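# Move the bottom chute switch upright onto the tray

## Task

Pick up the black switch part at the lowest spot of the sloped chute, the one resting against the stop, and set it on the white tray standing upright with its shaft pointing up. The remaining parts must stay standing in the chute, and any parts already standing on the tray must not be tipped over.

## Robot and tools

Robot: two arms, left_arm and right_arm, each ending in a four-digit hand with sixteen motors (index, middle, ring, thumb). right_arm has a right hand, left_arm a mirrored left hand. Bases in the scene frame: left_arm at (-0.040, +0.335, +0.018) m, right_arm at (+0.050, -0.239, +0.007) m, both turned only slightly about z. A post stands behind the arms.

Scene frame: origin at table-top height, midway between the nominal bases; +z up, +x forward over the table, +y toward left_arm. Reported end_effector_position (m), end_effector_quat_wxyz and Hand target are in this frame and may be off by a few cm.

Hand point axes (used for offsets): +z runs along straight fingers toward the tips, +y points out of the palm face (palm at y = -0.063), +x runs across the palm away from the thumb on the right hand and toward the thumb on the left hand. Bending fingers sweep their tips toward +y. A rigid mast sits at the wrist on the palm side and can strike things. Fingertips carry rubber caps.

A row has 48 numbers, all in [-1, 1], always covering both arms: left dx, dy, dz, rx, ry, rz; then left hand motors index_mcp, index_abd, index_pip, index_dip, middle_mcp, middle_abd, middle_pip, middle_dip, ring_mcp, ring_abd, ring_pip, ring_dip, thumb_cmc, thumb_axl, thumb_mcp, thumb_ipl; then left current_limit, speed; then the same 24 for the right arm.

Pose numbers are offsets, not poses: a displacement from the arm's Hand target at the start of the action or move, expressed along that Hand target's own axes. 1.0 equals 0.6 m for dx, dy, dz and 180 degrees for the rotation vector rx, ry, rz. All six at 0 asks nothing new of that arm. Repeating an offset moves the arm further. Orientation commands are clipped to 40 degrees from the measured orientation each step.

Motor numbers are absolute goal angles, scaled linearly between each hinge's stops. Finger _mcp runs +1 = -18 deg to -1 = +128 deg, straight at +0.75; _abd -60 to +60, straight at 0; _pip -29 to +108, straight at +0.58; _dip -21 to +117, straight at +0.70. Thumb: cmc (-20, +120, straight +0.71), axl (-27, +140, straight +0.68), mcp (-69, +109, straight +0.23), ipl (-77, +108, straight +0.17). Moving toward -1 curls/closes. Left hand special: its middle_pip goal is capped at +60.6 deg (about -0.31 on the scale); lower numbers act as that and hand_goal shows the capped value. A 0 in a motor slot is a real goal; to keep a hand unchanged, resend its hand_goal, hand_current_limit and hand_speed. current_limit maps -1..+1 to 0..550 mA (floor 11 mA); speed maps to (speed+1)/2 of 8.5 rad/s. Initial values +0.4 and -0.6; last written values persist.

execute_actions(actions, cameras): actions is a list of actions; each action is a table of up to 15 rows, one per 1/30 s step, the final row held to step 15. Every row in an action is measured from the same start pose. Images come only for an empty actions list or when cameras asks.

move(target, speed, blend, blocking, cameras): target is one 48-number row or up to 15 rows; every row's offsets count from the same starting Hand targets. speed is path top speed in m/s, 0.002 to 4.3 (default 0.25), turns capped at twice that in rad/s; one value or one per target. blend is a corner radius in m per target (0 = stop at each). Paths are straight, do not avoid obstacles, last at most 10 s. Hand numbers are applied at the start or on arrival at a target. The result adds a move: line (done, off_target, moving, held, fault, plus limits like paced or held). Done means at rest within 10 mm and 2 deg; it says nothing about contact.

wait(seconds 0-3600), stop() brakes a running move, zoom_image(camera, region [x0,y0,x1,y1], max 504x504) on cam_head_left, cam_head_right or cam_high (each 896x504), read_manual(section) gives licence text, finished_scene(scene=1) ends the scene irreversibly.

Results: joint positions, velocities ("within noise" when still), torques; per motor hand_goal, hand_measured (same scale), hand_current_ma, hand_state (moving, goal, blocked, overload). A motor at 495 mA or more for 5 s in total shuts off for 10 s. MOTOR HOT warns near 85 C; at 100 C an arm goes limp for 30-60 s. A HAND FAULT line cancels the rest of that reply's calls.

Practical notes: the hand often rests short of the Hand target and the elbow sags under load, so command somewhat higher and send remaining distance as a new offset. A blocked arm keeps pushing until commanded back past its hand point. Grip force comes from setting goals beyond the object surface. Avoid: dropping or releasing a moving part, fast contacts, hard pushes on fixed or heavy items, hand-to-hand contact (can fail the scene), knocking other parts over, and anything leaving the table. Loose objects may get brief external nudges.

Each tool is called after "Call:" as name(argument=value, ...), one argument or row to a line, values as JSON.

## Session

Call:
execute_actions(
  actions=[],
)

Scene clock: 0.00 s.
left_arm: end_effector_position=(+0.8700, +0.2570, +0.4013) hand_goal=(+0.754, +0.000, +0.576, +0.696, +0.754, +0.000, +0.576, +0.696, +0.754, +0.000, +0.576, +0.696, +0.714, +0.678, +0.226, +0.168) hand_measured=(+0.7523, +0.0007, +0.5770, +0.6958, +0.7535, -0.0008, +0.5770, +0.6958, +0.7535, +0.0007, +0.5757, +0.6958, +0.7142, +0.6767, +0.2262, +0.1681) hand_current_ma=(+5, -1, +6, -7, -5, -5, +5, +6, +0, +5, +0, -10, -10, +2, +8, +4) hand_state=(goal, goal, goal, goal, goal, goal, goal, goal, goal, goal, goal, goal, goal, goal, goal, goal) hand_current_limit=0.40 hand_speed=-0.60 end_effector_quat_wxyz=(+0.207, +0.687, +0.423, +0.553) | right_arm: end_effector_position=(+0.5863, -0.2467, +0.3708) hand_goal=(+0.754, +0.000, +0.576, +0.696, +0.754, +0.000, +0.576, +0.696, +0.754, +0.000, +0.576, +0.696, +0.714, +0.678, +0.226, +0.168) hand_measured=(+0.7535, +0.0007, +0.5770, +0.6958, +0.7535, -0.0008, +0.5770, +0.6958, +0.7535, +0.0007, +0.5770, +0.6958, +0.7142, +0.6777, +0.2262, +0.1681) hand_current_ma=(+6, -4, +8, +14, -2, +13, -11, +6, -7, -14, -21, +0, -3, -8, +6, +2) hand_state=(goal, goal, goal, goal, goal, goal, goal, goal, goal, goal, goal, goal, goal, goal, goal, goal) hand_current_limit=0.40 hand_speed=-0.60 end_effector_quat_wxyz=(+0.639, +0.445, +0.534, +0.329)
Joint positions: left_arm=[-0.154 2.098 1.99 -0.213 -0.292 0.566] | right_arm=[0.014 1.341 0.641 0.735 0.266 -0.41]
Joint velocities: within noise
Joint torques (N m): no reading
Heat: left arm: hottest wrist yaw 31 °C; right arm: hottest elbow 30 °C.
Hand target: left_arm +0.8716, +0.2570, +0.4182; +0.212, +0.677, +0.420, +0.565 | right_arm +0.5877, -0.2453, +0.3924; +0.651, +0.435, +0.521, +0.340

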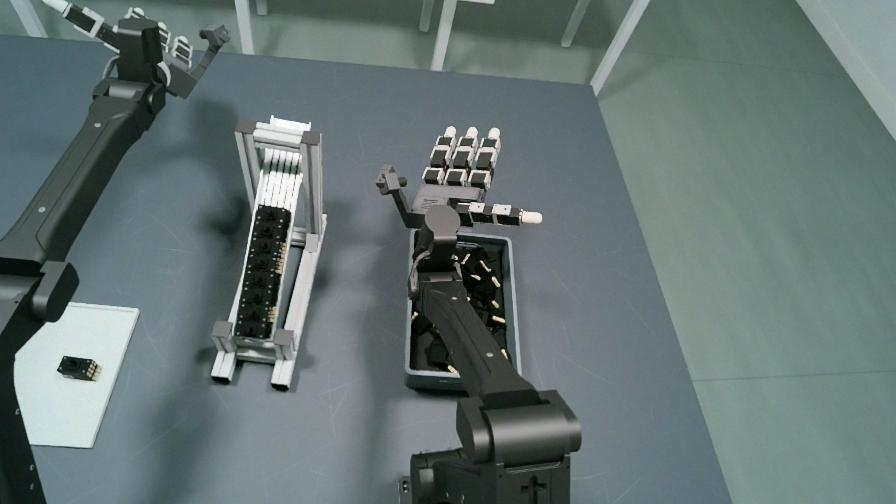

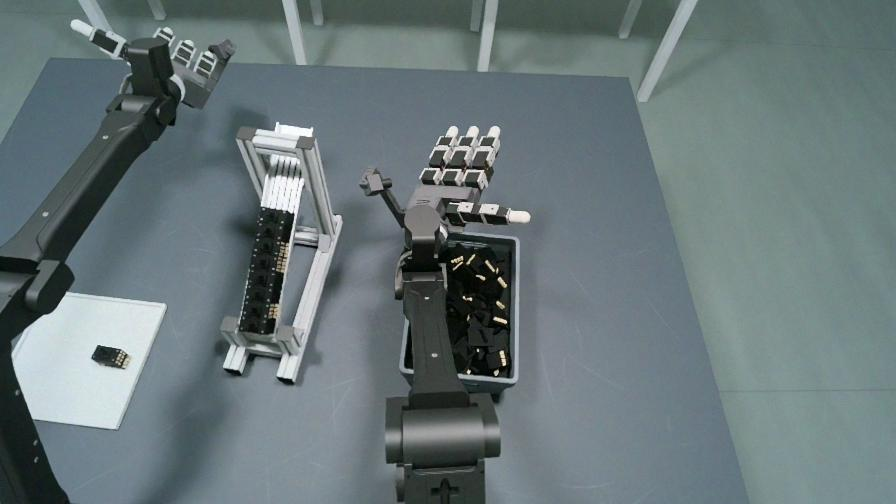

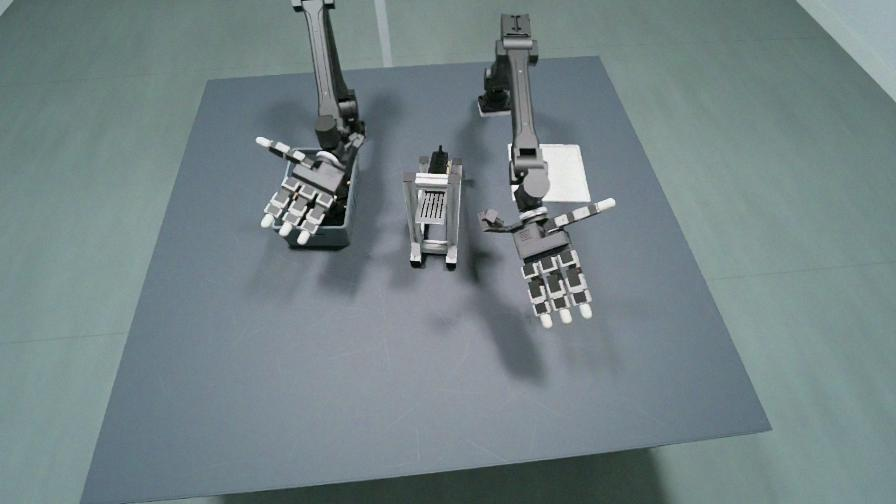

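Call:
zoom_image(
  camera="cam_head_right",
  region=[200, 110, 380, 400],
)

Call:
zoom_image(
  camera="cam_head_left",
  region=[190, 100, 370, 400],
)

Call:
zoom_image(
  camera="cam_high",
  region=[370, 120, 620, 290],
)

Call:
zoom_image(
  camera="cam_head_right",
  region=[0, 270, 200, 450],
)

Scaled by 1.738 from the camera's image (finer frame: 1280x720).

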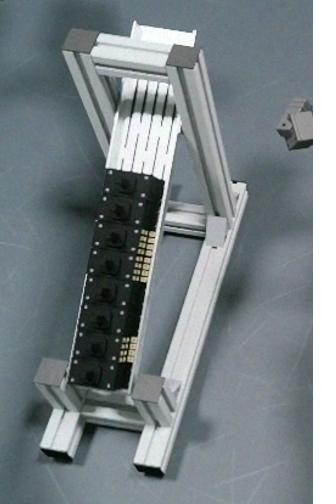

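Scaled by 1.680 from the camera's image (finer frame: 1280x720).

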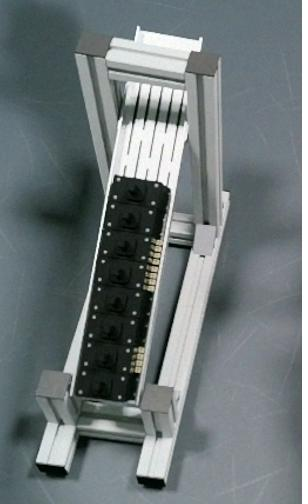

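Scaled by 2.016 from the camera's image (finer frame: 1280x720).

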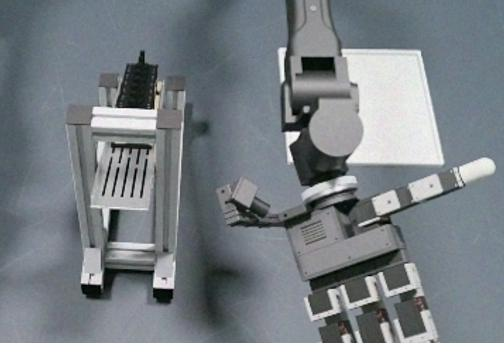

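Scaled by 2.520 from the camera's image (finer frame: 1280x720).

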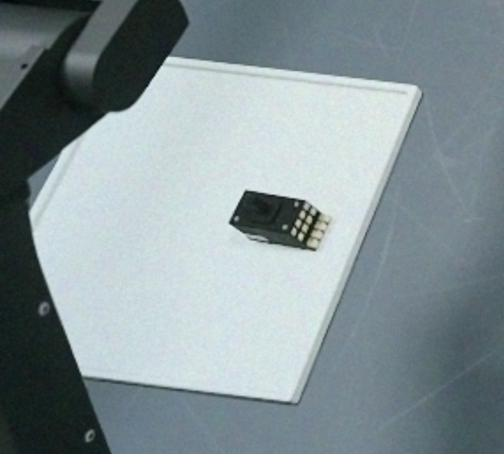

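Call:
zoom_image(
  camera="cam_head_right",
  region=[215, 280, 315, 390],
)

Call:
zoom_image(
  camera="cam_head_left",
  region=[205, 280, 305, 390],
)

Call:
zoom_image(
  camera="cam_high",
  region=[395, 140, 475, 210],
)

Call:
zoom_image(
  camera="cam_head_right",
  region=[225, 190, 315, 290],
)

Scaled by 4.582 from the camera's image (finer frame: 1280x720).

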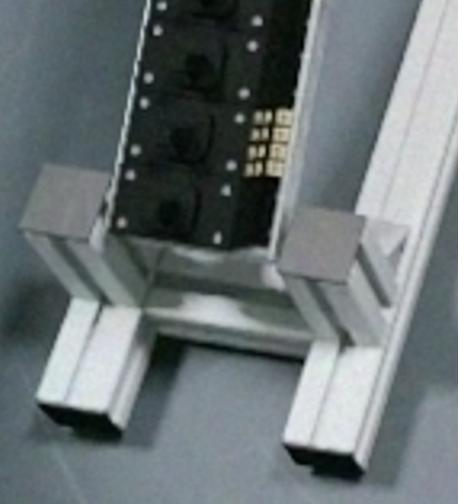

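Scaled by 4.582 from the camera's image (finer frame: 1280x720).

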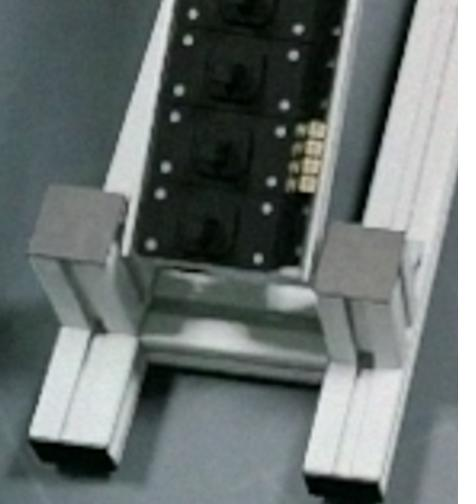

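Scaled by 6.300 from the camera's image (finer frame: 1280x720).

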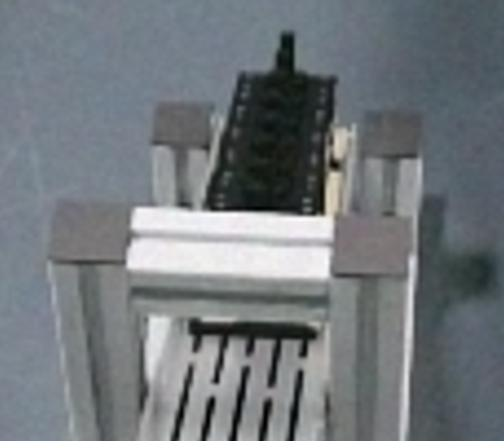

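Scaled by 5.040 from the camera's image (finer frame: 1280x720).

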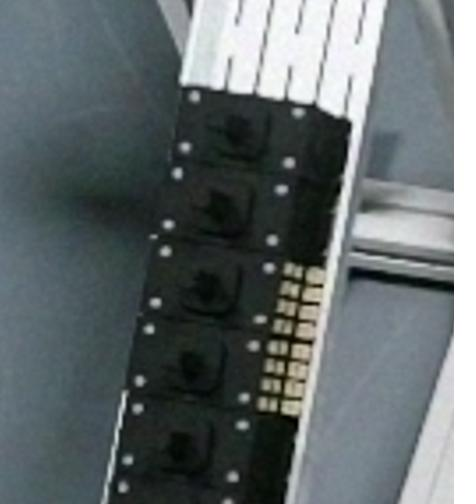

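Call:
zoom_image(
  camera="cam_head_right",
  region=[80, 330, 150, 385],
)

Call:
zoom_image(
  camera="cam_head_left",
  region=[45, 340, 115, 395],
)

Call:
zoom_image(
  camera="cam_high",
  region=[480, 130, 600, 220],
)

Call:
zoom_image(
  camera="cam_head_right",
  region=[390, 220, 530, 400],
)

Scaled by 7.200 from the camera's image (finer frame: 1280x720).

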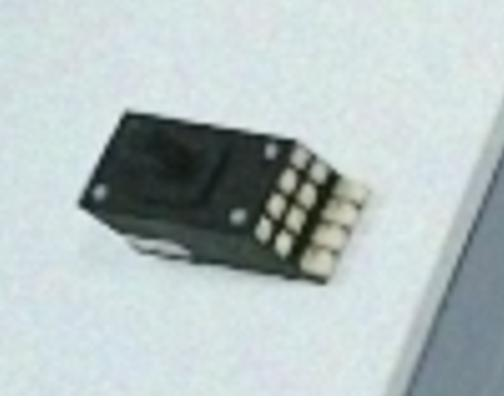

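Scaled by 7.200 from the camera's image (finer frame: 1280x720).

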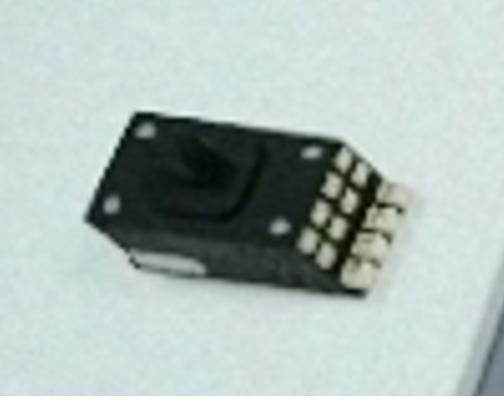

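Scaled by 4.200 from the camera's image (finer frame: 1280x720).

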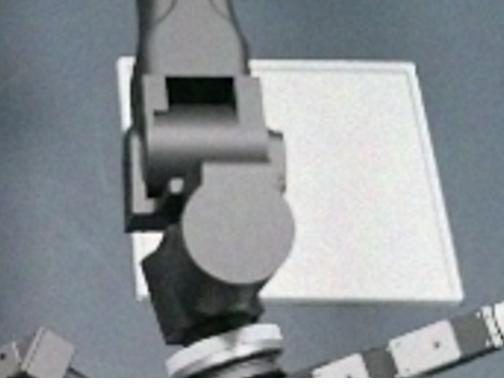

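Scaled by 2.800 from the camera's image (finer frame: 1280x720).

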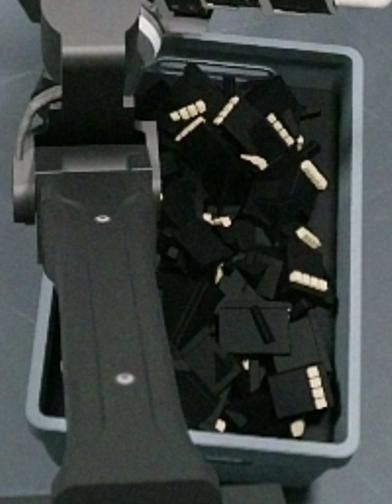

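Call:
move(
  target=[0.026,-0.010,-0.473,0.0496,-0.235,-0.191,0.754,0,0.576,0.696,0.754,0,0.576,0.696,0.754,0,0.576,0.696,0.714,0.678,0.226,0.168,0.4,-0.6,0,0,0,0,0,0,0.754,0,0.576,0.696,0.754,0,0.576,0.696,0.754,0,0.576,0.696,0.714,0.678,0.226,0.168,0.4,-0.6],
  speed=0.35,
)

Scene clock: 247.90 s.
left_arm: end_effector_position=(+0.6010, +0.2178, +0.5047) hand_goal=(+0.754, +0.000, +0.576, +0.696, +0.754, +0.000, +0.576, +0.696, +0.754, +0.000, +0.576, +0.696, +0.714, +0.678, +0.226, +0.168) hand_measured=(+0.7631, +0.0021, +0.5770, +0.6958, +0.7631, +0.0036, +0.5770, +0.6958, +0.7619, +0.0051, +0.5770, +0.6958, +0.7217, +0.6777, +0.2262, +0.1681) hand_current_ma=(+28, +13, +17, -2, +22, -1, +2, +10, +19, +24, +7, -9, +13, -1, +10, +0) hand_state=(goal, goal, goal, goal, goal, goal, goal, goal, goal, goal, goal, goal, goal, goal, goal, goal) hand_current_limit=0.40 hand_speed=-0.60 end_effector_quat_wxyz=(+0.452, +0.697, +0.529, +0.176) | right_arm: end_effector_position=(+0.5863, -0.2467, +0.3708) hand_goal=(+0.754, +0.000, +0.576, +0.696, +0.754, +0.000, +0.576, +0.696, +0.754, +0.000, +0.576, +0.696, +0.714, +0.678, +0.226, +0.168) hand_measured=(+0.7631, +0.0007, +0.5770, +0.6958, +0.7631, -0.0008, +0.5770, +0.6971, +0.7667, -0.0008, +0.5757, +0.6958, +0.7230, +0.6767, +0.2262, +0.1672) hand_current_ma=(+10, +11, +10, +23, -9, -1, +17, +8, +5, -5, +3, -12, -1, -14, +13, +7) hand_state=(goal, goal, goal, goal, goal, goal, goal, goal, goal, goal, goal, goal, goal, goal, goal, goal) hand_current_limit=0.40 hand_speed=-0.60 end_effector_quat_wxyz=(+0.639, +0.445, +0.534, +0.329)
Joint positions: left_arm=[-0.166 1.389 1.499 -0.711 0.358 -0.041] | right_arm=[0.014 1.341 0.641 0.735 0.266 -0.41]
Joint torques (N m): left_arm=[0.67 -11.34 10.44 1.62 0.35 -0.03] | right_arm=[-0.85 -9 8.75 2.48 -0.04 -0.16]
Heat: left arm: hottest shoulder 40 °C; right arm: hottest elbow 37 °C.
Hand target: left_arm +0.6018, +0.2198, +0.4997; +0.450, +0.695, +0.535, +0.167 | right_arm +0.5877, -0.2453, +0.3924; +0.651, +0.435, +0.521, +0.340
Off the commanded pose: left_arm 0.005 m, 1 deg | right_arm 0.022 m, 3 deg.
move: done

Call:
move(
  target=[-0.264,-0.0796,-0.151,0.2057,-0.1781,-0.26,0.754,0,0.576,0.696,0.754,0,0.576,0.696,0.754,0,0.576,0.696,0.714,0.678,0.226,0.168,0.4,-0.6,0,0,0,0,0,0,0.754,0,0.576,0.696,0.754,0,0.576,0.696,0.754,0,0.576,0.696,0.714,0.678,0.226,0.168,0.4,-0.6],
  speed=0.35,
)

Scene clock: 277.53 s.
left_arm: end_effector_position=(+0.4504, +0.1259, +0.5328) hand_goal=(+0.754, +0.000, +0.576, +0.696, +0.754, +0.000, +0.576, +0.696, +0.754, +0.000, +0.576, +0.696, +0.714, +0.678, +0.226, +0.168) hand_measured=(+0.7559, +0.0036, +0.5731, +0.6958, +0.7559, +0.0051, +0.5757, +0.6958, +0.7559, +0.0080, +0.5693, +0.6920, +0.7167, +0.6767, +0.2252, +0.1681) hand_current_ma=(+6, +15, -4, -2, +3, -1, +6, +10, +2, +19, -23, -13, -9, +5, +11, +5) hand_state=(goal, goal, goal, goal, goal, goal, goal, goal, goal, goal, goal, goal, goal, goal, goal, goal) hand_current_limit=0.40 hand_speed=-0.60 end_effector_quat_wxyz=(+0.361, +0.549, +0.653, -0.378) | right_arm: end_effector_position=(+0.5863, -0.2467, +0.3708) hand_goal=(+0.754, +0.000, +0.576, +0.696, +0.754, +0.000, +0.576, +0.696, +0.754, +0.000, +0.576, +0.696, +0.714, +0.678, +0.226, +0.168) hand_measured=(+0.7643, +0.0007, +0.5770, +0.6958, +0.7643, +0.0007, +0.5757, +0.6958, +0.7667, -0.0008, +0.5770, +0.6945, +0.7230, +0.6777, +0.2252, +0.1672) hand_current_ma=(+6, -1, -4, +15, -2, +19, -7, -5, -3, -20, -2, -7, +0, -8, +4, +17) hand_state=(goal, goal, goal, goal, goal, goal, goal, goal, goal, goal, goal, goal, goal, goal, goal, goal) hand_current_limit=0.40 hand_speed=-0.60 end_effector_quat_wxyz=(+0.639, +0.445, +0.534, +0.329)
Joint positions: left_arm=[-0.224 1.426 1.899 -1.6 1.044 -0.614] | right_arm=[0.014 1.341 0.641 0.735 0.266 -0.41]
Joint torques (N m): left_arm=[-1.03 -9.99 13.12 0.88 1.36 0.03] | right_arm=[-0.85 -8.88 8.75 2.51 -0.04 -0.15]
Heat: left arm: hottest elbow 40 °C; right arm: hottest elbow 37 °C.
Hand target: left_arm +0.4499, +0.1196, +0.5495; +0.367, +0.553, +0.644, -0.380 | right_arm +0.5877, -0.2453, +0.3924; +0.651, +0.435, +0.521, +0.340
Off the commanded pose: left_arm 0.018 m, 1 deg | right_arm 0.022 m, 3 deg.
move: off_target (left_arm)

Call:
move(
  target=[0.1665,-0.2317,0.2408,0.1816,-0.035,-0.2884,-0.342,0,0.576,0.696,0.754,0,0.576,0.696,0.754,0,0.576,0.696,-0.509,0.678,0.226,0.168,0.4,-0.6,0,0,0,0,0,0,0.754,0,0.576,0.696,0.754,0,0.576,0.696,0.754,0,0.576,0.696,0.714,0.678,0.226,0.168,0.4,-0.6],
  speed=0.3,
  cameras=["all"],
)

Scene clock: 309.27 s.
left_arm: end_effector_position=(+0.3099, +0.0204, +0.4012) hand_goal=(-0.342, +0.000, +0.576, +0.696, +0.754, +0.000, +0.576, +0.696, +0.754, +0.000, +0.576, +0.696, -0.508, +0.678, +0.226, +0.168) hand_measured=(-0.3415, +0.0021, +0.5731, +0.6958, +0.7414, +0.0036, +0.5731, +0.6958, +0.7402, +0.0080, +0.5680, +0.6920, -0.4926, +0.6777, +0.2252, +0.1681) hand_current_ma=(-3, +8, -11, -6, -43, +7, -4, +2, -38, +22, -11, -15, +37, -6, +5, +1) hand_state=(goal, goal, goal, goal, goal, goal, goal, goal, goal, goal, goal, goal, goal, goal, goal, goal) hand_current_limit=0.40 hand_speed=-0.60 end_effector_quat_wxyz=(+0.020, +0.274, +0.672, -0.688) | right_arm: end_effector_position=(+0.5863, -0.2467, +0.3708) hand_goal=(+0.754, +0.000, +0.576, +0.696, +0.754, +0.000, +0.576, +0.696, +0.754, +0.000, +0.576, +0.696, +0.714, +0.678, +0.226, +0.168) hand_measured=(+0.7643, -0.0008, +0.5770, +0.6958, +0.7643, -0.0008, +0.5770, +0.6958, +0.7667, +0.0007, +0.5770, +0.6958, +0.7242, +0.6767, +0.2262, +0.1681) hand_current_ma=(-14, +11, +10, +17, +2, -7, -14, +5, -1, -5, +6, -1, +13, -17, -14, +7) hand_state=(goal, goal, goal, goal, goal, goal, goal, goal, goal, goal, goal, goal, goal, goal, goal, goal) hand_current_limit=0.40 hand_speed=-0.60 end_effector_quat_wxyz=(+0.639, +0.445, +0.534, +0.329)
Joint positions: left_arm=[-0.407 1.423 1.522 -1.528 1.517 -1.296] | right_arm=[0.014 1.341 0.641 0.735 0.266 -0.41]
Joint torques (N m): left_arm=[0.32 -12.92 9.14 1.39 1.55 -0.04] | right_arm=[-0.73 -9 8.72 2.45 -0.04 -0.16]
Heat: left arm: hottest elbow 39 °C; right arm: hottest elbow 37 °C.
Hand target: left_arm +0.3077, +0.0195, +0.4083; +0.035, +0.276, +0.669, -0.689 | right_arm +0.5877, -0.2453, +0.3924; +0.651, +0.435, +0.521, +0.340
Off the commanded pose: left_arm 0.008 m, 2 deg | right_arm 0.022 m, 3 deg.
move: done

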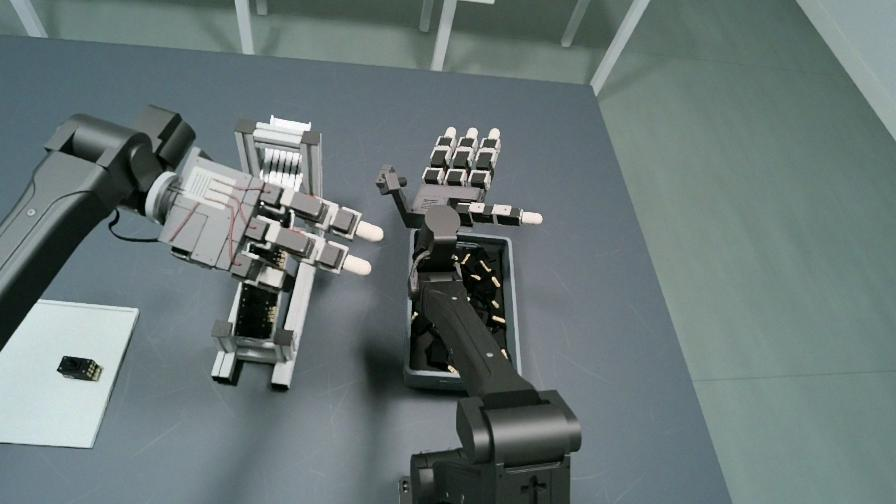

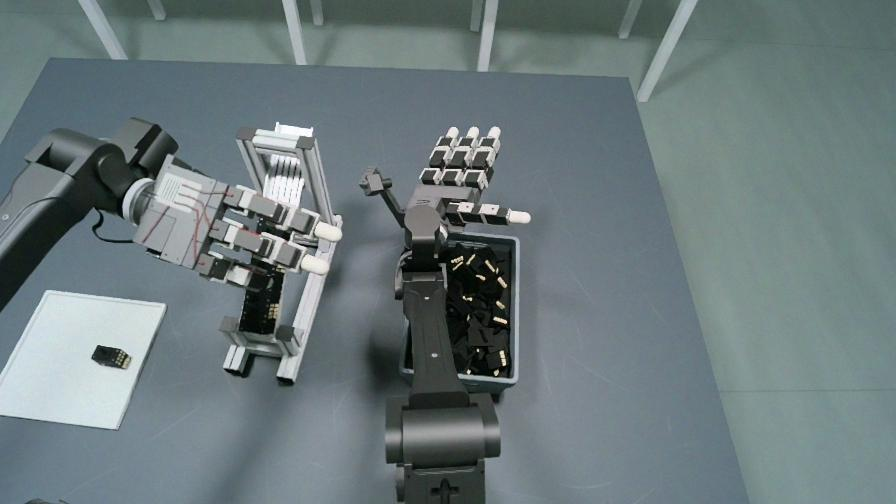

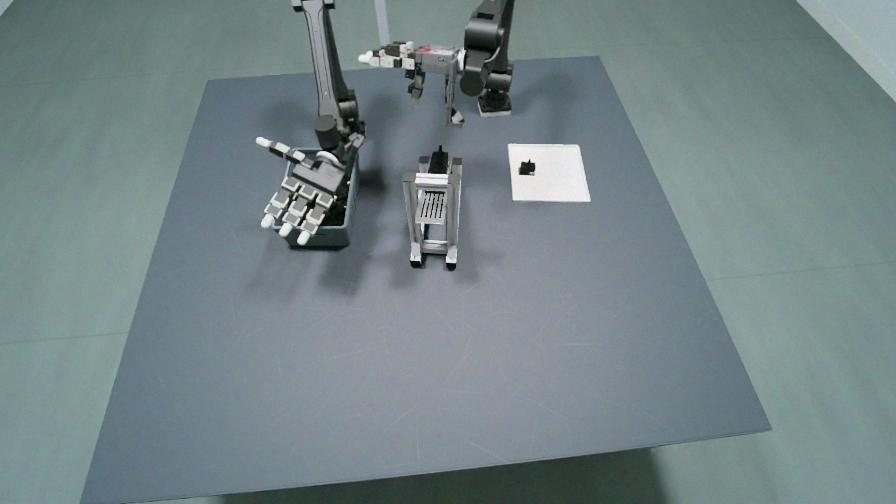

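Call:
zoom_image(
  camera="cam_high",
  region=[345, 30, 525, 190],
)

Call:
zoom_image(
  camera="cam_head_right",
  region=[190, 160, 370, 360],
)

Call:
zoom_image(
  camera="cam_head_left",
  region=[210, 160, 390, 360],
)

Call:
zoom_image(
  camera="cam_high",
  region=[500, 130, 600, 220],
)

Scaled by 2.800 from the camera's image (finer frame: 1280x720).

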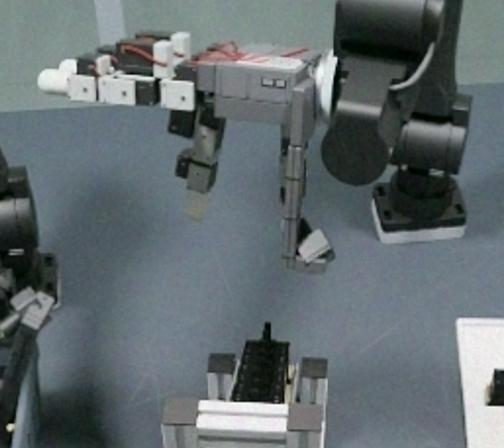

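Scaled by 2.520 from the camera's image (finer frame: 1280x720).

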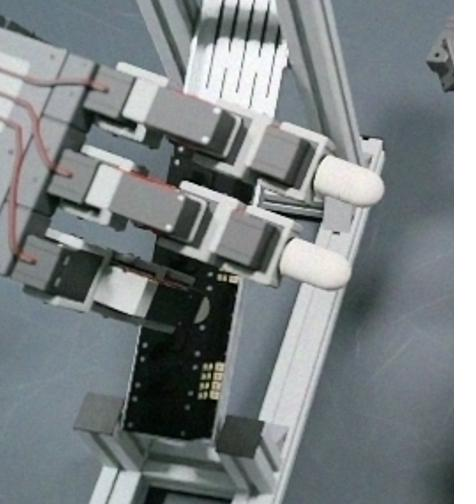

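Scaled by 2.520 from the camera's image (finer frame: 1280x720).

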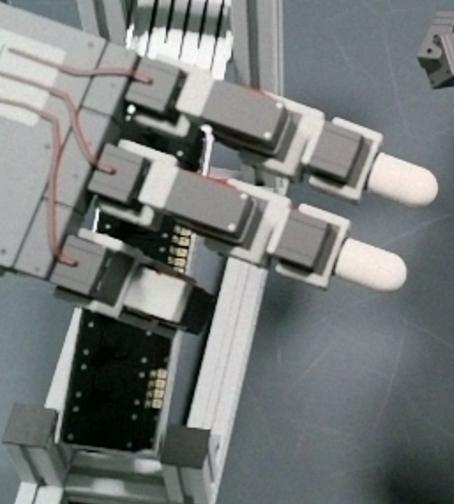

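Scaled by 5.040 from the camera's image (finer frame: 1280x720).

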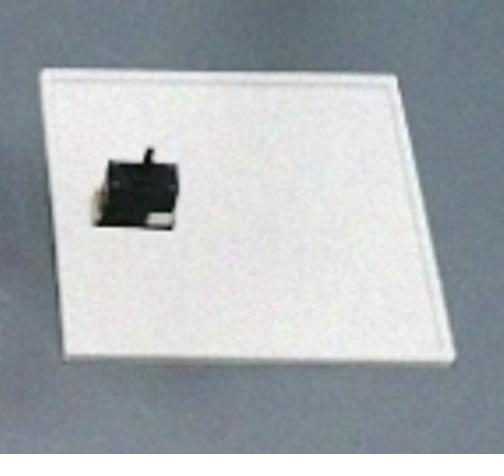

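Call:
zoom_image(
  camera="cam_head_right",
  region=[410, 115, 550, 235],
)

Call:
zoom_image(
  camera="cam_head_left",
  region=[410, 115, 550, 235],
)

Call:
zoom_image(
  camera="cam_high",
  region=[240, 120, 350, 250],
)

Scaled by 3.600 from the camera's image (finer frame: 1280x720).

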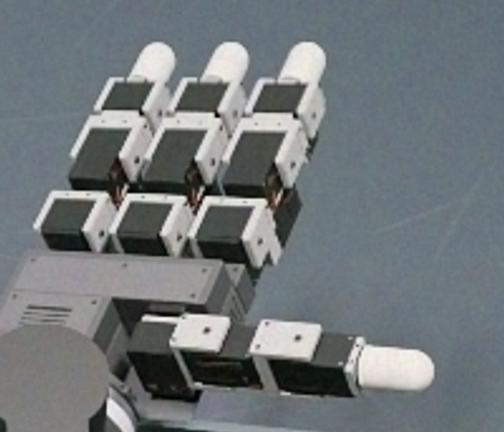

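Scaled by 3.600 from the camera's image (finer frame: 1280x720).

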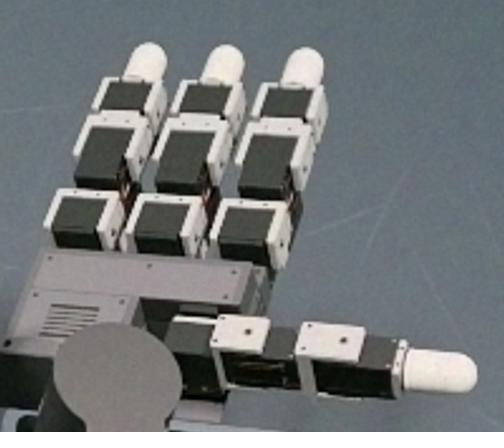

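Scaled by 3.877 from the camera's image (finer frame: 1280x720).

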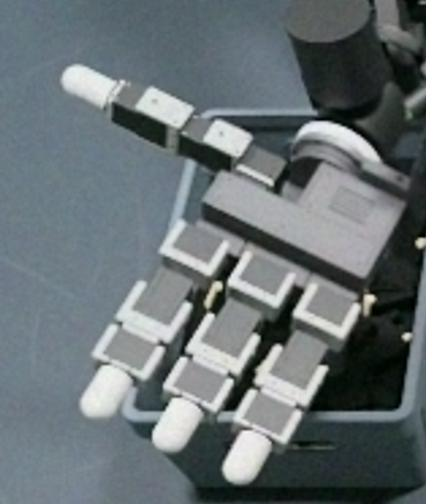

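Call:
zoom_image(
  camera="cam_head_right",
  region=[230, 245, 300, 345],
)

Call:
zoom_image(
  camera="cam_head_left",
  region=[230, 245, 310, 345],
)

Call:
zoom_image(
  camera="cam_high",
  region=[400, 70, 480, 160],
)

Scaled by 5.040 from the camera's image (finer frame: 1280x720).

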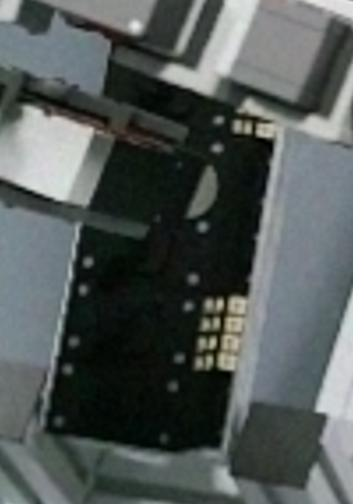

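Scaled by 5.040 from the camera's image (finer frame: 1280x720).

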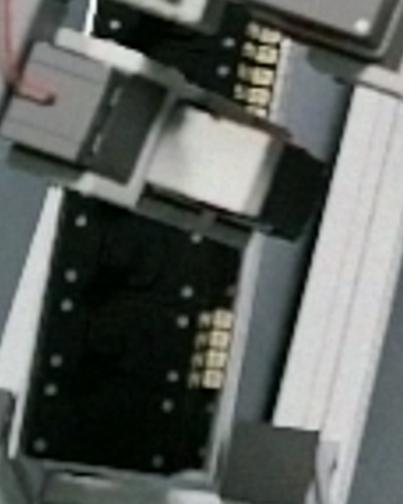

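Scaled by 5.600 from the camera's image (finer frame: 1280x720).

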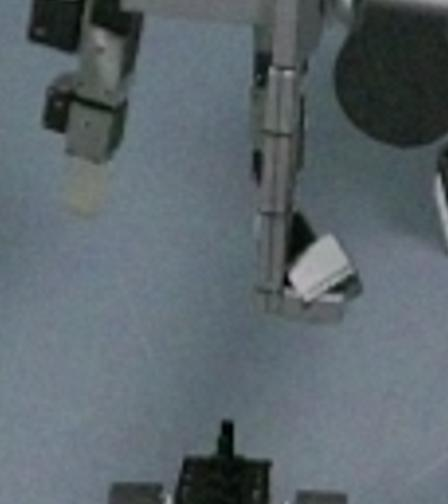

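Call:
zoom_image(
  camera="cam_high",
  region=[200, 0, 640, 160],
)

Scaled by 1.145 from the camera's image (finer frame: 1280x720).

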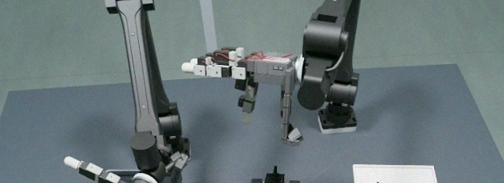

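Call:
move(
  target=[0.1173,0.1425,0.0022,-0.0948,-0.0329,0.018,-0.0685,0,-0.0511,0.696,0.754,0,0.576,0.696,0.754,0,0.576,0.696,-0.52,0.678,0.1685,0.168,0.4,-0.6,0,0,0,0,0,0,0.754,0,0.576,0.696,0.754,0,0.576,0.696,0.754,0,0.576,0.696,0.714,0.678,0.226,0.168,0.4,-0.6],
  speed=0.15,
  cameras=["all"],
)

Call:
zoom_image(
  camera="cam_high",
  region=[370, 60, 500, 190],
)

Call:
zoom_image(
  camera="cam_head_right",
  region=[190, 200, 340, 370],
)

Call:
zoom_image(
  camera="cam_head_left",
  region=[190, 200, 340, 370],
)

Scene clock: 560.20 s.
left_arm: end_effector_position=(+0.2834, +0.0345, +0.2923) hand_goal=(-0.068, +0.000, -0.052, +0.696, +0.754, +0.000, +0.576, +0.696, +0.754, +0.000, +0.576, +0.696, -0.520, +0.678, +0.168, +0.168) hand_measured=(-0.0786, +0.0021, -0.0505, +0.6958, +0.7414, +0.0036, +0.5731, +0.6971, +0.7414, +0.0080, +0.5693, +0.6920, -0.5065, +0.6777, +0.1678, +0.1681) hand_current_ma=(-31, +10, +17, -11, -41, +1, -1, +8, -39, +11, -20, -21, +23, -5, +6, -10) hand_state=(goal, goal, goal, goal, goal, goal, goal, goal, goal, goal, goal, goal, goal, goal, goal, goal) hand_current_limit=0.40 hand_speed=-0.60 end_effector_quat_wxyz=(+0.116, +0.243, +0.760, -0.591) | right_arm: end_effector_position=(+0.5863, -0.2467, +0.3708) hand_goal=(+0.754, +0.000, +0.576, +0.696, +0.754, +0.000, +0.576, +0.696, +0.754, +0.000, +0.576, +0.696, +0.714, +0.678, +0.226, +0.168) hand_measured=(+0.7631, -0.0008, +0.5770, +0.6958, +0.7631, -0.0008, +0.5770, +0.6958, +0.7667, -0.0008, +0.5770, +0.6958, +0.7230, +0.6777, +0.2252, +0.1681) hand_current_ma=(-8, +18, +5, +10, -12, +4, +7, +12, -10, -11, -1, -4, +17, -1, -1, +9) hand_state=(goal, goal, goal, goal, goal, goal, goal, goal, goal, goal, goal, goal, goal, goal, goal, goal) hand_current_limit=0.40 hand_speed=-0.60 end_effector_quat_wxyz=(+0.639, +0.445, +0.534, +0.329)
Joint positions: left_arm=[-0.494 1.124 0.996 -0.583 1.138 -1.974] | right_arm=[0.014 1.341 0.641 0.735 0.266 -0.41]
Joint torques (N m): left_arm=[-0.38 -8.53 9.98 2.73 0.65 0.01] | right_arm=[-0.85 -8.94 8.73 2.47 -0.04 -0.15]
Heat: left arm: hottest elbow 37 °C; right arm: hottest elbow 37 °C.
Hand target: left_arm +0.2835, +0.0321, +0.3010; +0.129, +0.251, +0.753, -0.594 | right_arm +0.5877, -0.2453, +0.3924; +0.651, +0.435, +0.521, +0.340
Off the commanded pose: left_arm 0.009 m, 2 deg | right_arm 0.022 m, 3 deg.
move: done

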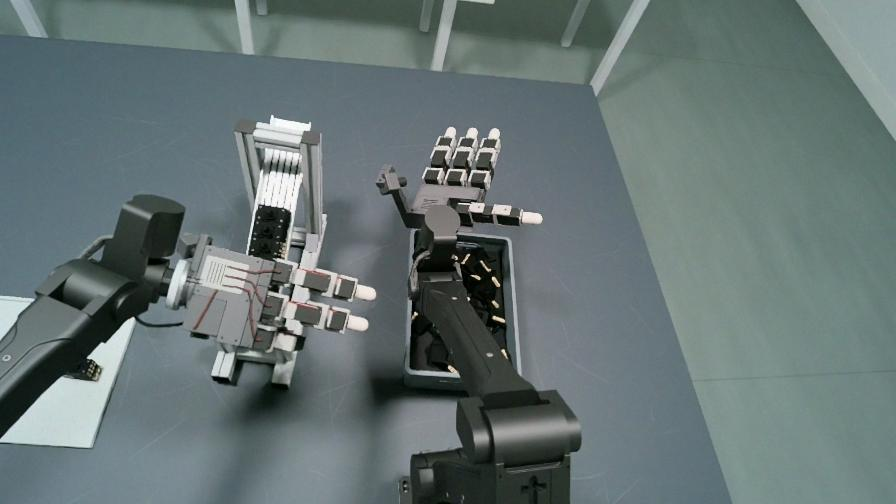

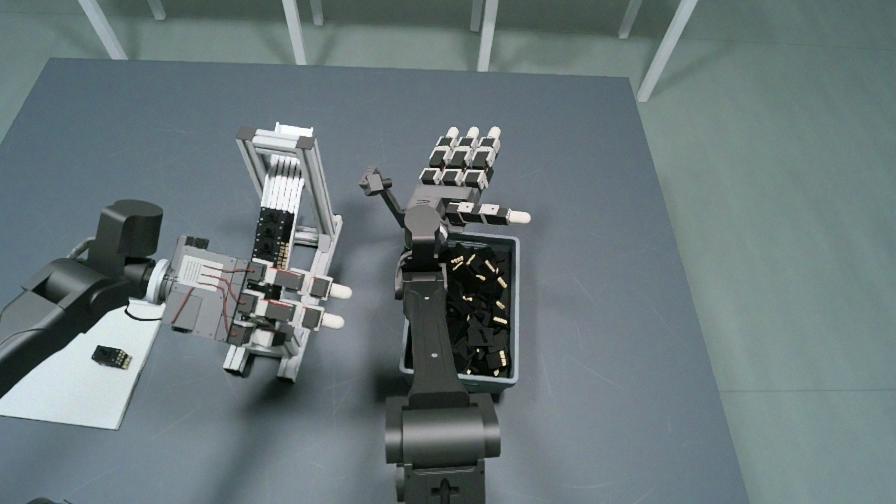

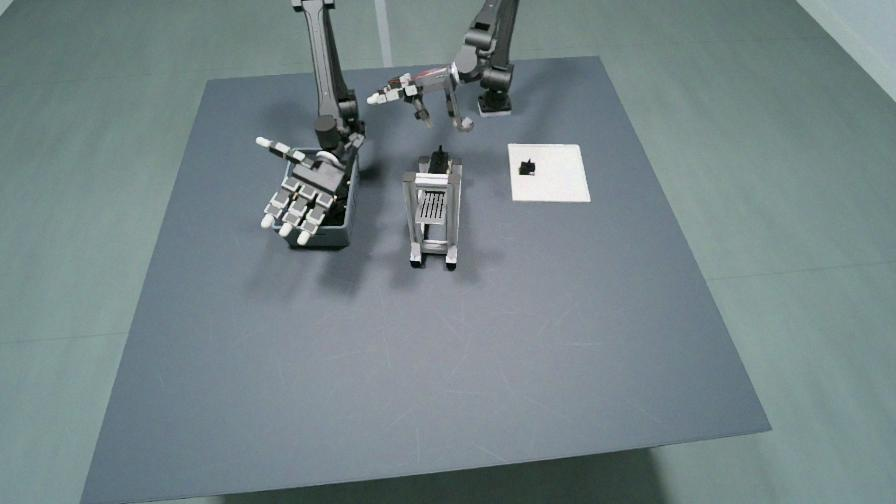

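Scaled by 3.877 from the camera's image (finer frame: 1280x720).

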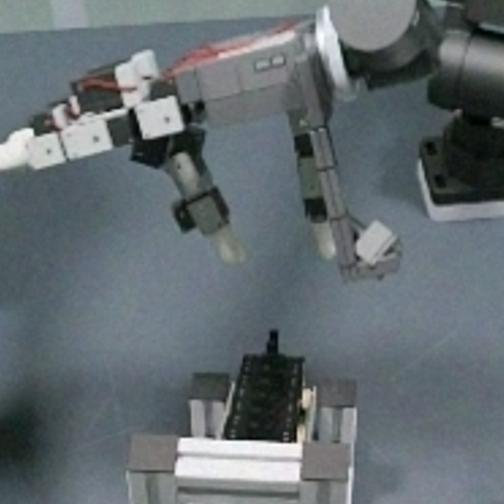

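Scaled by 2.965 from the camera's image (finer frame: 1280x720).

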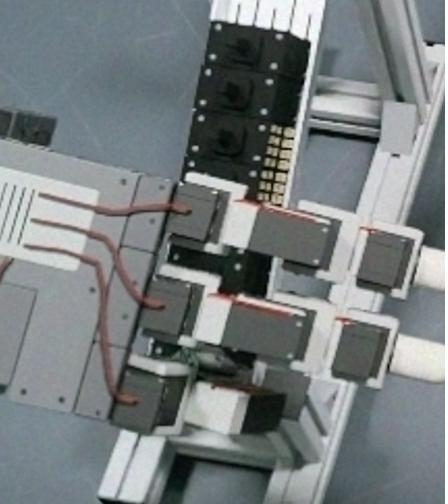

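Scaled by 2.965 from the camera's image (finer frame: 1280x720).

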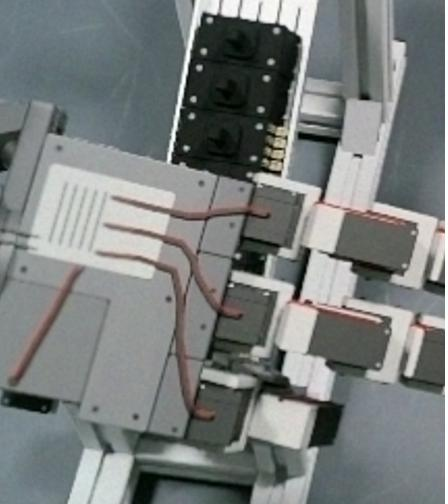

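Call:
zoom_image(
  camera="cam_head_right",
  region=[230, 265, 360, 395],
)

Call:
zoom_image(
  camera="cam_head_left",
  region=[250, 265, 380, 395],
)

Scaled by 3.877 from the camera's image (finer frame: 1280x720).

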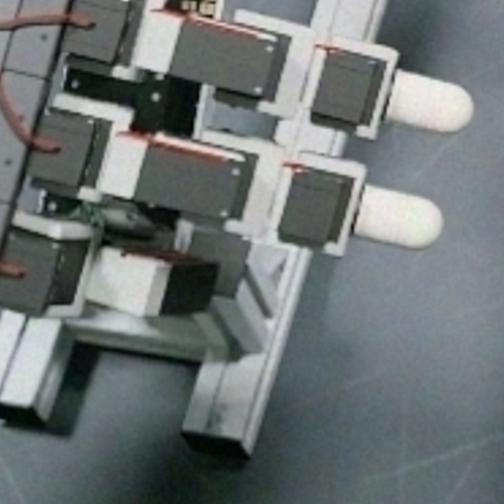

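Scaled by 3.877 from the camera's image (finer frame: 1280x720).

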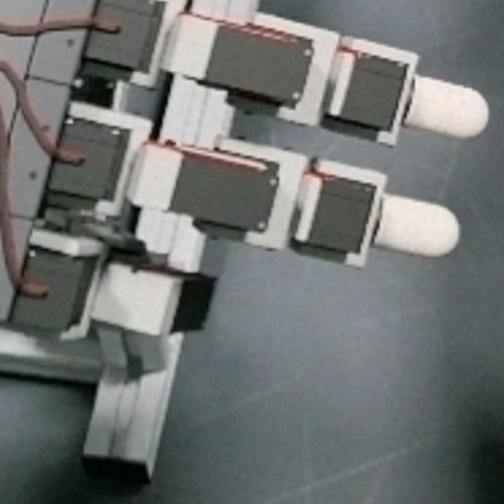

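Call:
move(
  target=[0.0485,0.0493,0.0198,0,0,0,-0.0685,0,-0.0511,0.696,0.754,0,0.576,0.696,0.754,0,0.576,0.696,-0.52,0.678,0.1685,0.168,0.4,-0.6,0,0,0,0,0,0,0.754,0,0.576,0.696,0.754,0,0.576,0.696,0.754,0,0.576,0.696,0.714,0.678,0.226,0.168,0.4,-0.6],
  speed=0.1,
  cameras=["all"],
)

Call:
zoom_image(
  camera="cam_high",
  region=[390, 80, 490, 180],
)

Call:
zoom_image(
  camera="cam_head_right",
  region=[210, 260, 330, 390],
)

Call:
zoom_image(
  camera="cam_head_left",
  region=[210, 260, 330, 390],
)

Scene clock: 641.87 s.
left_arm: end_effector_position=(+0.2748, +0.0382, +0.2483) hand_goal=(-0.068, +0.000, -0.052, +0.696, +0.754, +0.000, +0.576, +0.696, +0.754, +0.000, +0.576, +0.696, -0.520, +0.678, +0.168, +0.168) hand_measured=(-0.0786, +0.0021, -0.0505, +0.6958, +0.7402, +0.0036, +0.5731, +0.6958, +0.7402, +0.0080, +0.5693, +0.6920, -0.5065, +0.6767, +0.1668, +0.1672) hand_current_ma=(-37, +10, +6, -4, -48, -1, -5, +11, -38, +14, -18, -10, +27, -2, -1, +2) hand_state=(goal, goal, goal, goal, goal, goal, goal, goal, goal, goal, goal, goal, goal, goal, goal, goal) hand_current_limit=0.40 hand_speed=-0.60 end_effector_quat_wxyz=(+0.117, +0.239, +0.762, -0.590) | right_arm: end_effector_position=(+0.5863, -0.2467, +0.3708) hand_goal=(+0.754, +0.000, +0.576, +0.696, +0.754, +0.000, +0.576, +0.696, +0.754, +0.000, +0.576, +0.696, +0.714, +0.678, +0.226, +0.168) hand_measured=(+0.7643, +0.0007, +0.5757, +0.6958, +0.7631, +0.0007, +0.5770, +0.6958, +0.7667, +0.0007, +0.5757, +0.6971, +0.7242, +0.6777, +0.2262, +0.1681) hand_current_ma=(+17, +0, +10, +7, -2, +9, +2, +18, +11, -16, -19, -11, +10, +6, -3, +12) hand_state=(goal, goal, goal, goal, goal, goal, goal, goal, goal, goal, goal, goal, goal, goal, goal, goal) hand_current_limit=0.40 hand_speed=-0.60 end_effector_quat_wxyz=(+0.639, +0.445, +0.534, +0.329)
Joint positions: left_arm=[-0.497 1.118 0.873 -0.454 1.128 -1.993] | right_arm=[0.014 1.341 0.641 0.735 0.266 -0.41]
Joint torques (N m): left_arm=[0.38 -8.06 10.21 2.71 0.63 -0.01] | right_arm=[-0.91 -8.88 8.76 2.44 -0.04 -0.15]
Heat: left arm: hottest elbow 36 °C; right arm: hottest elbow 37 °C.
Hand target: left_arm +0.2735, +0.0322, +0.2590; +0.129, +0.251, +0.753, -0.594 | right_arm +0.5877, -0.2453, +0.3924; +0.651, +0.435, +0.521, +0.340
Off the commanded pose: left_arm 0.012 m, 2 deg | right_arm 0.022 m, 3 deg.
move: off_target (left_arm)

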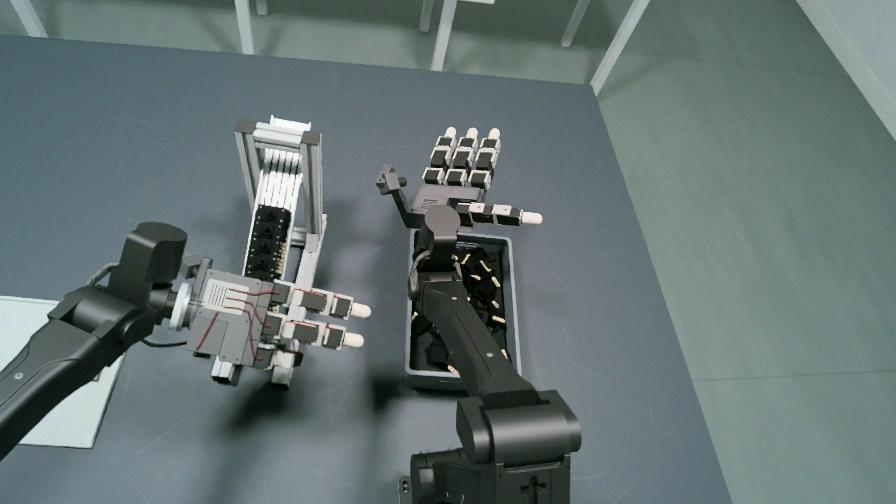

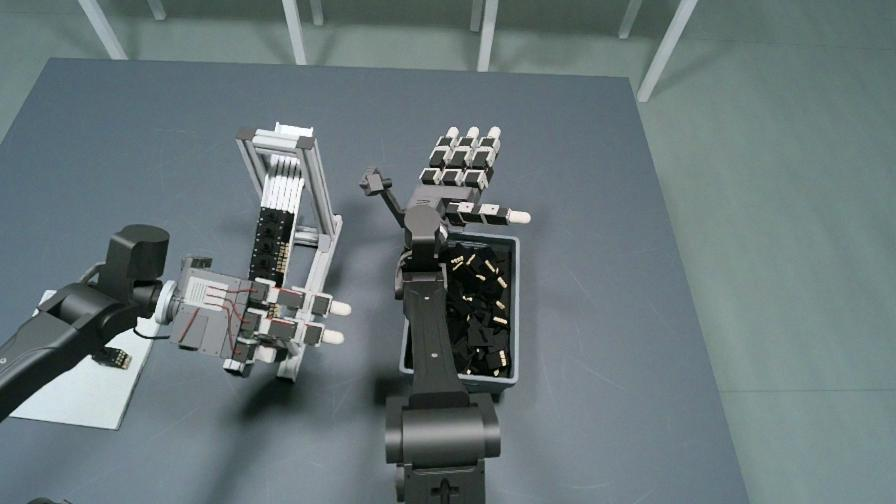

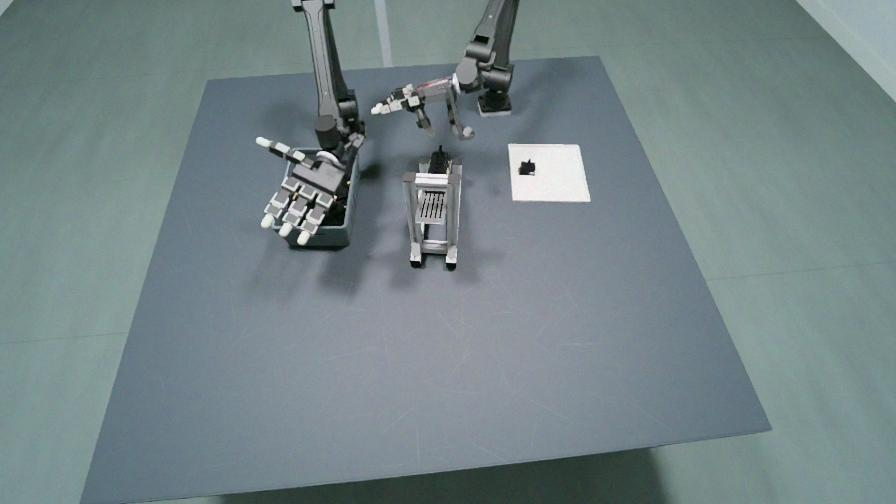

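Scaled by 5.040 from the camera's image (finer frame: 1280x720).

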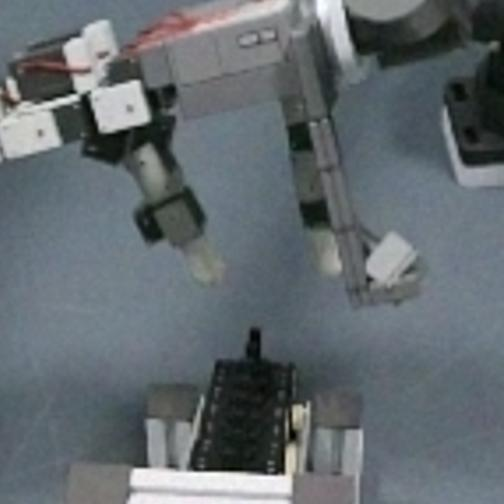

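Scaled by 3.877 from the camera's image (finer frame: 1280x720).

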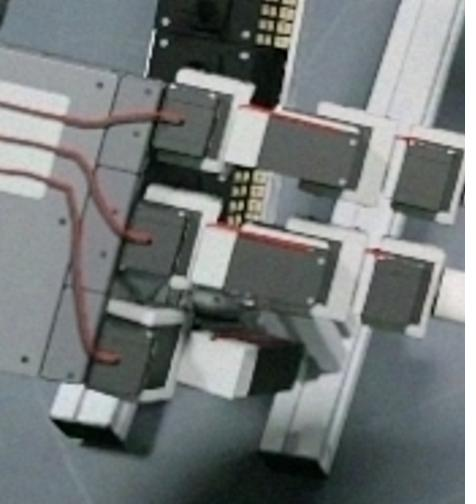

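Scaled by 3.877 from the camera's image (finer frame: 1280x720).

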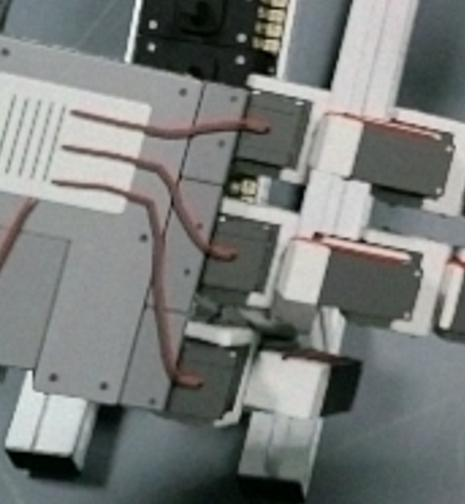

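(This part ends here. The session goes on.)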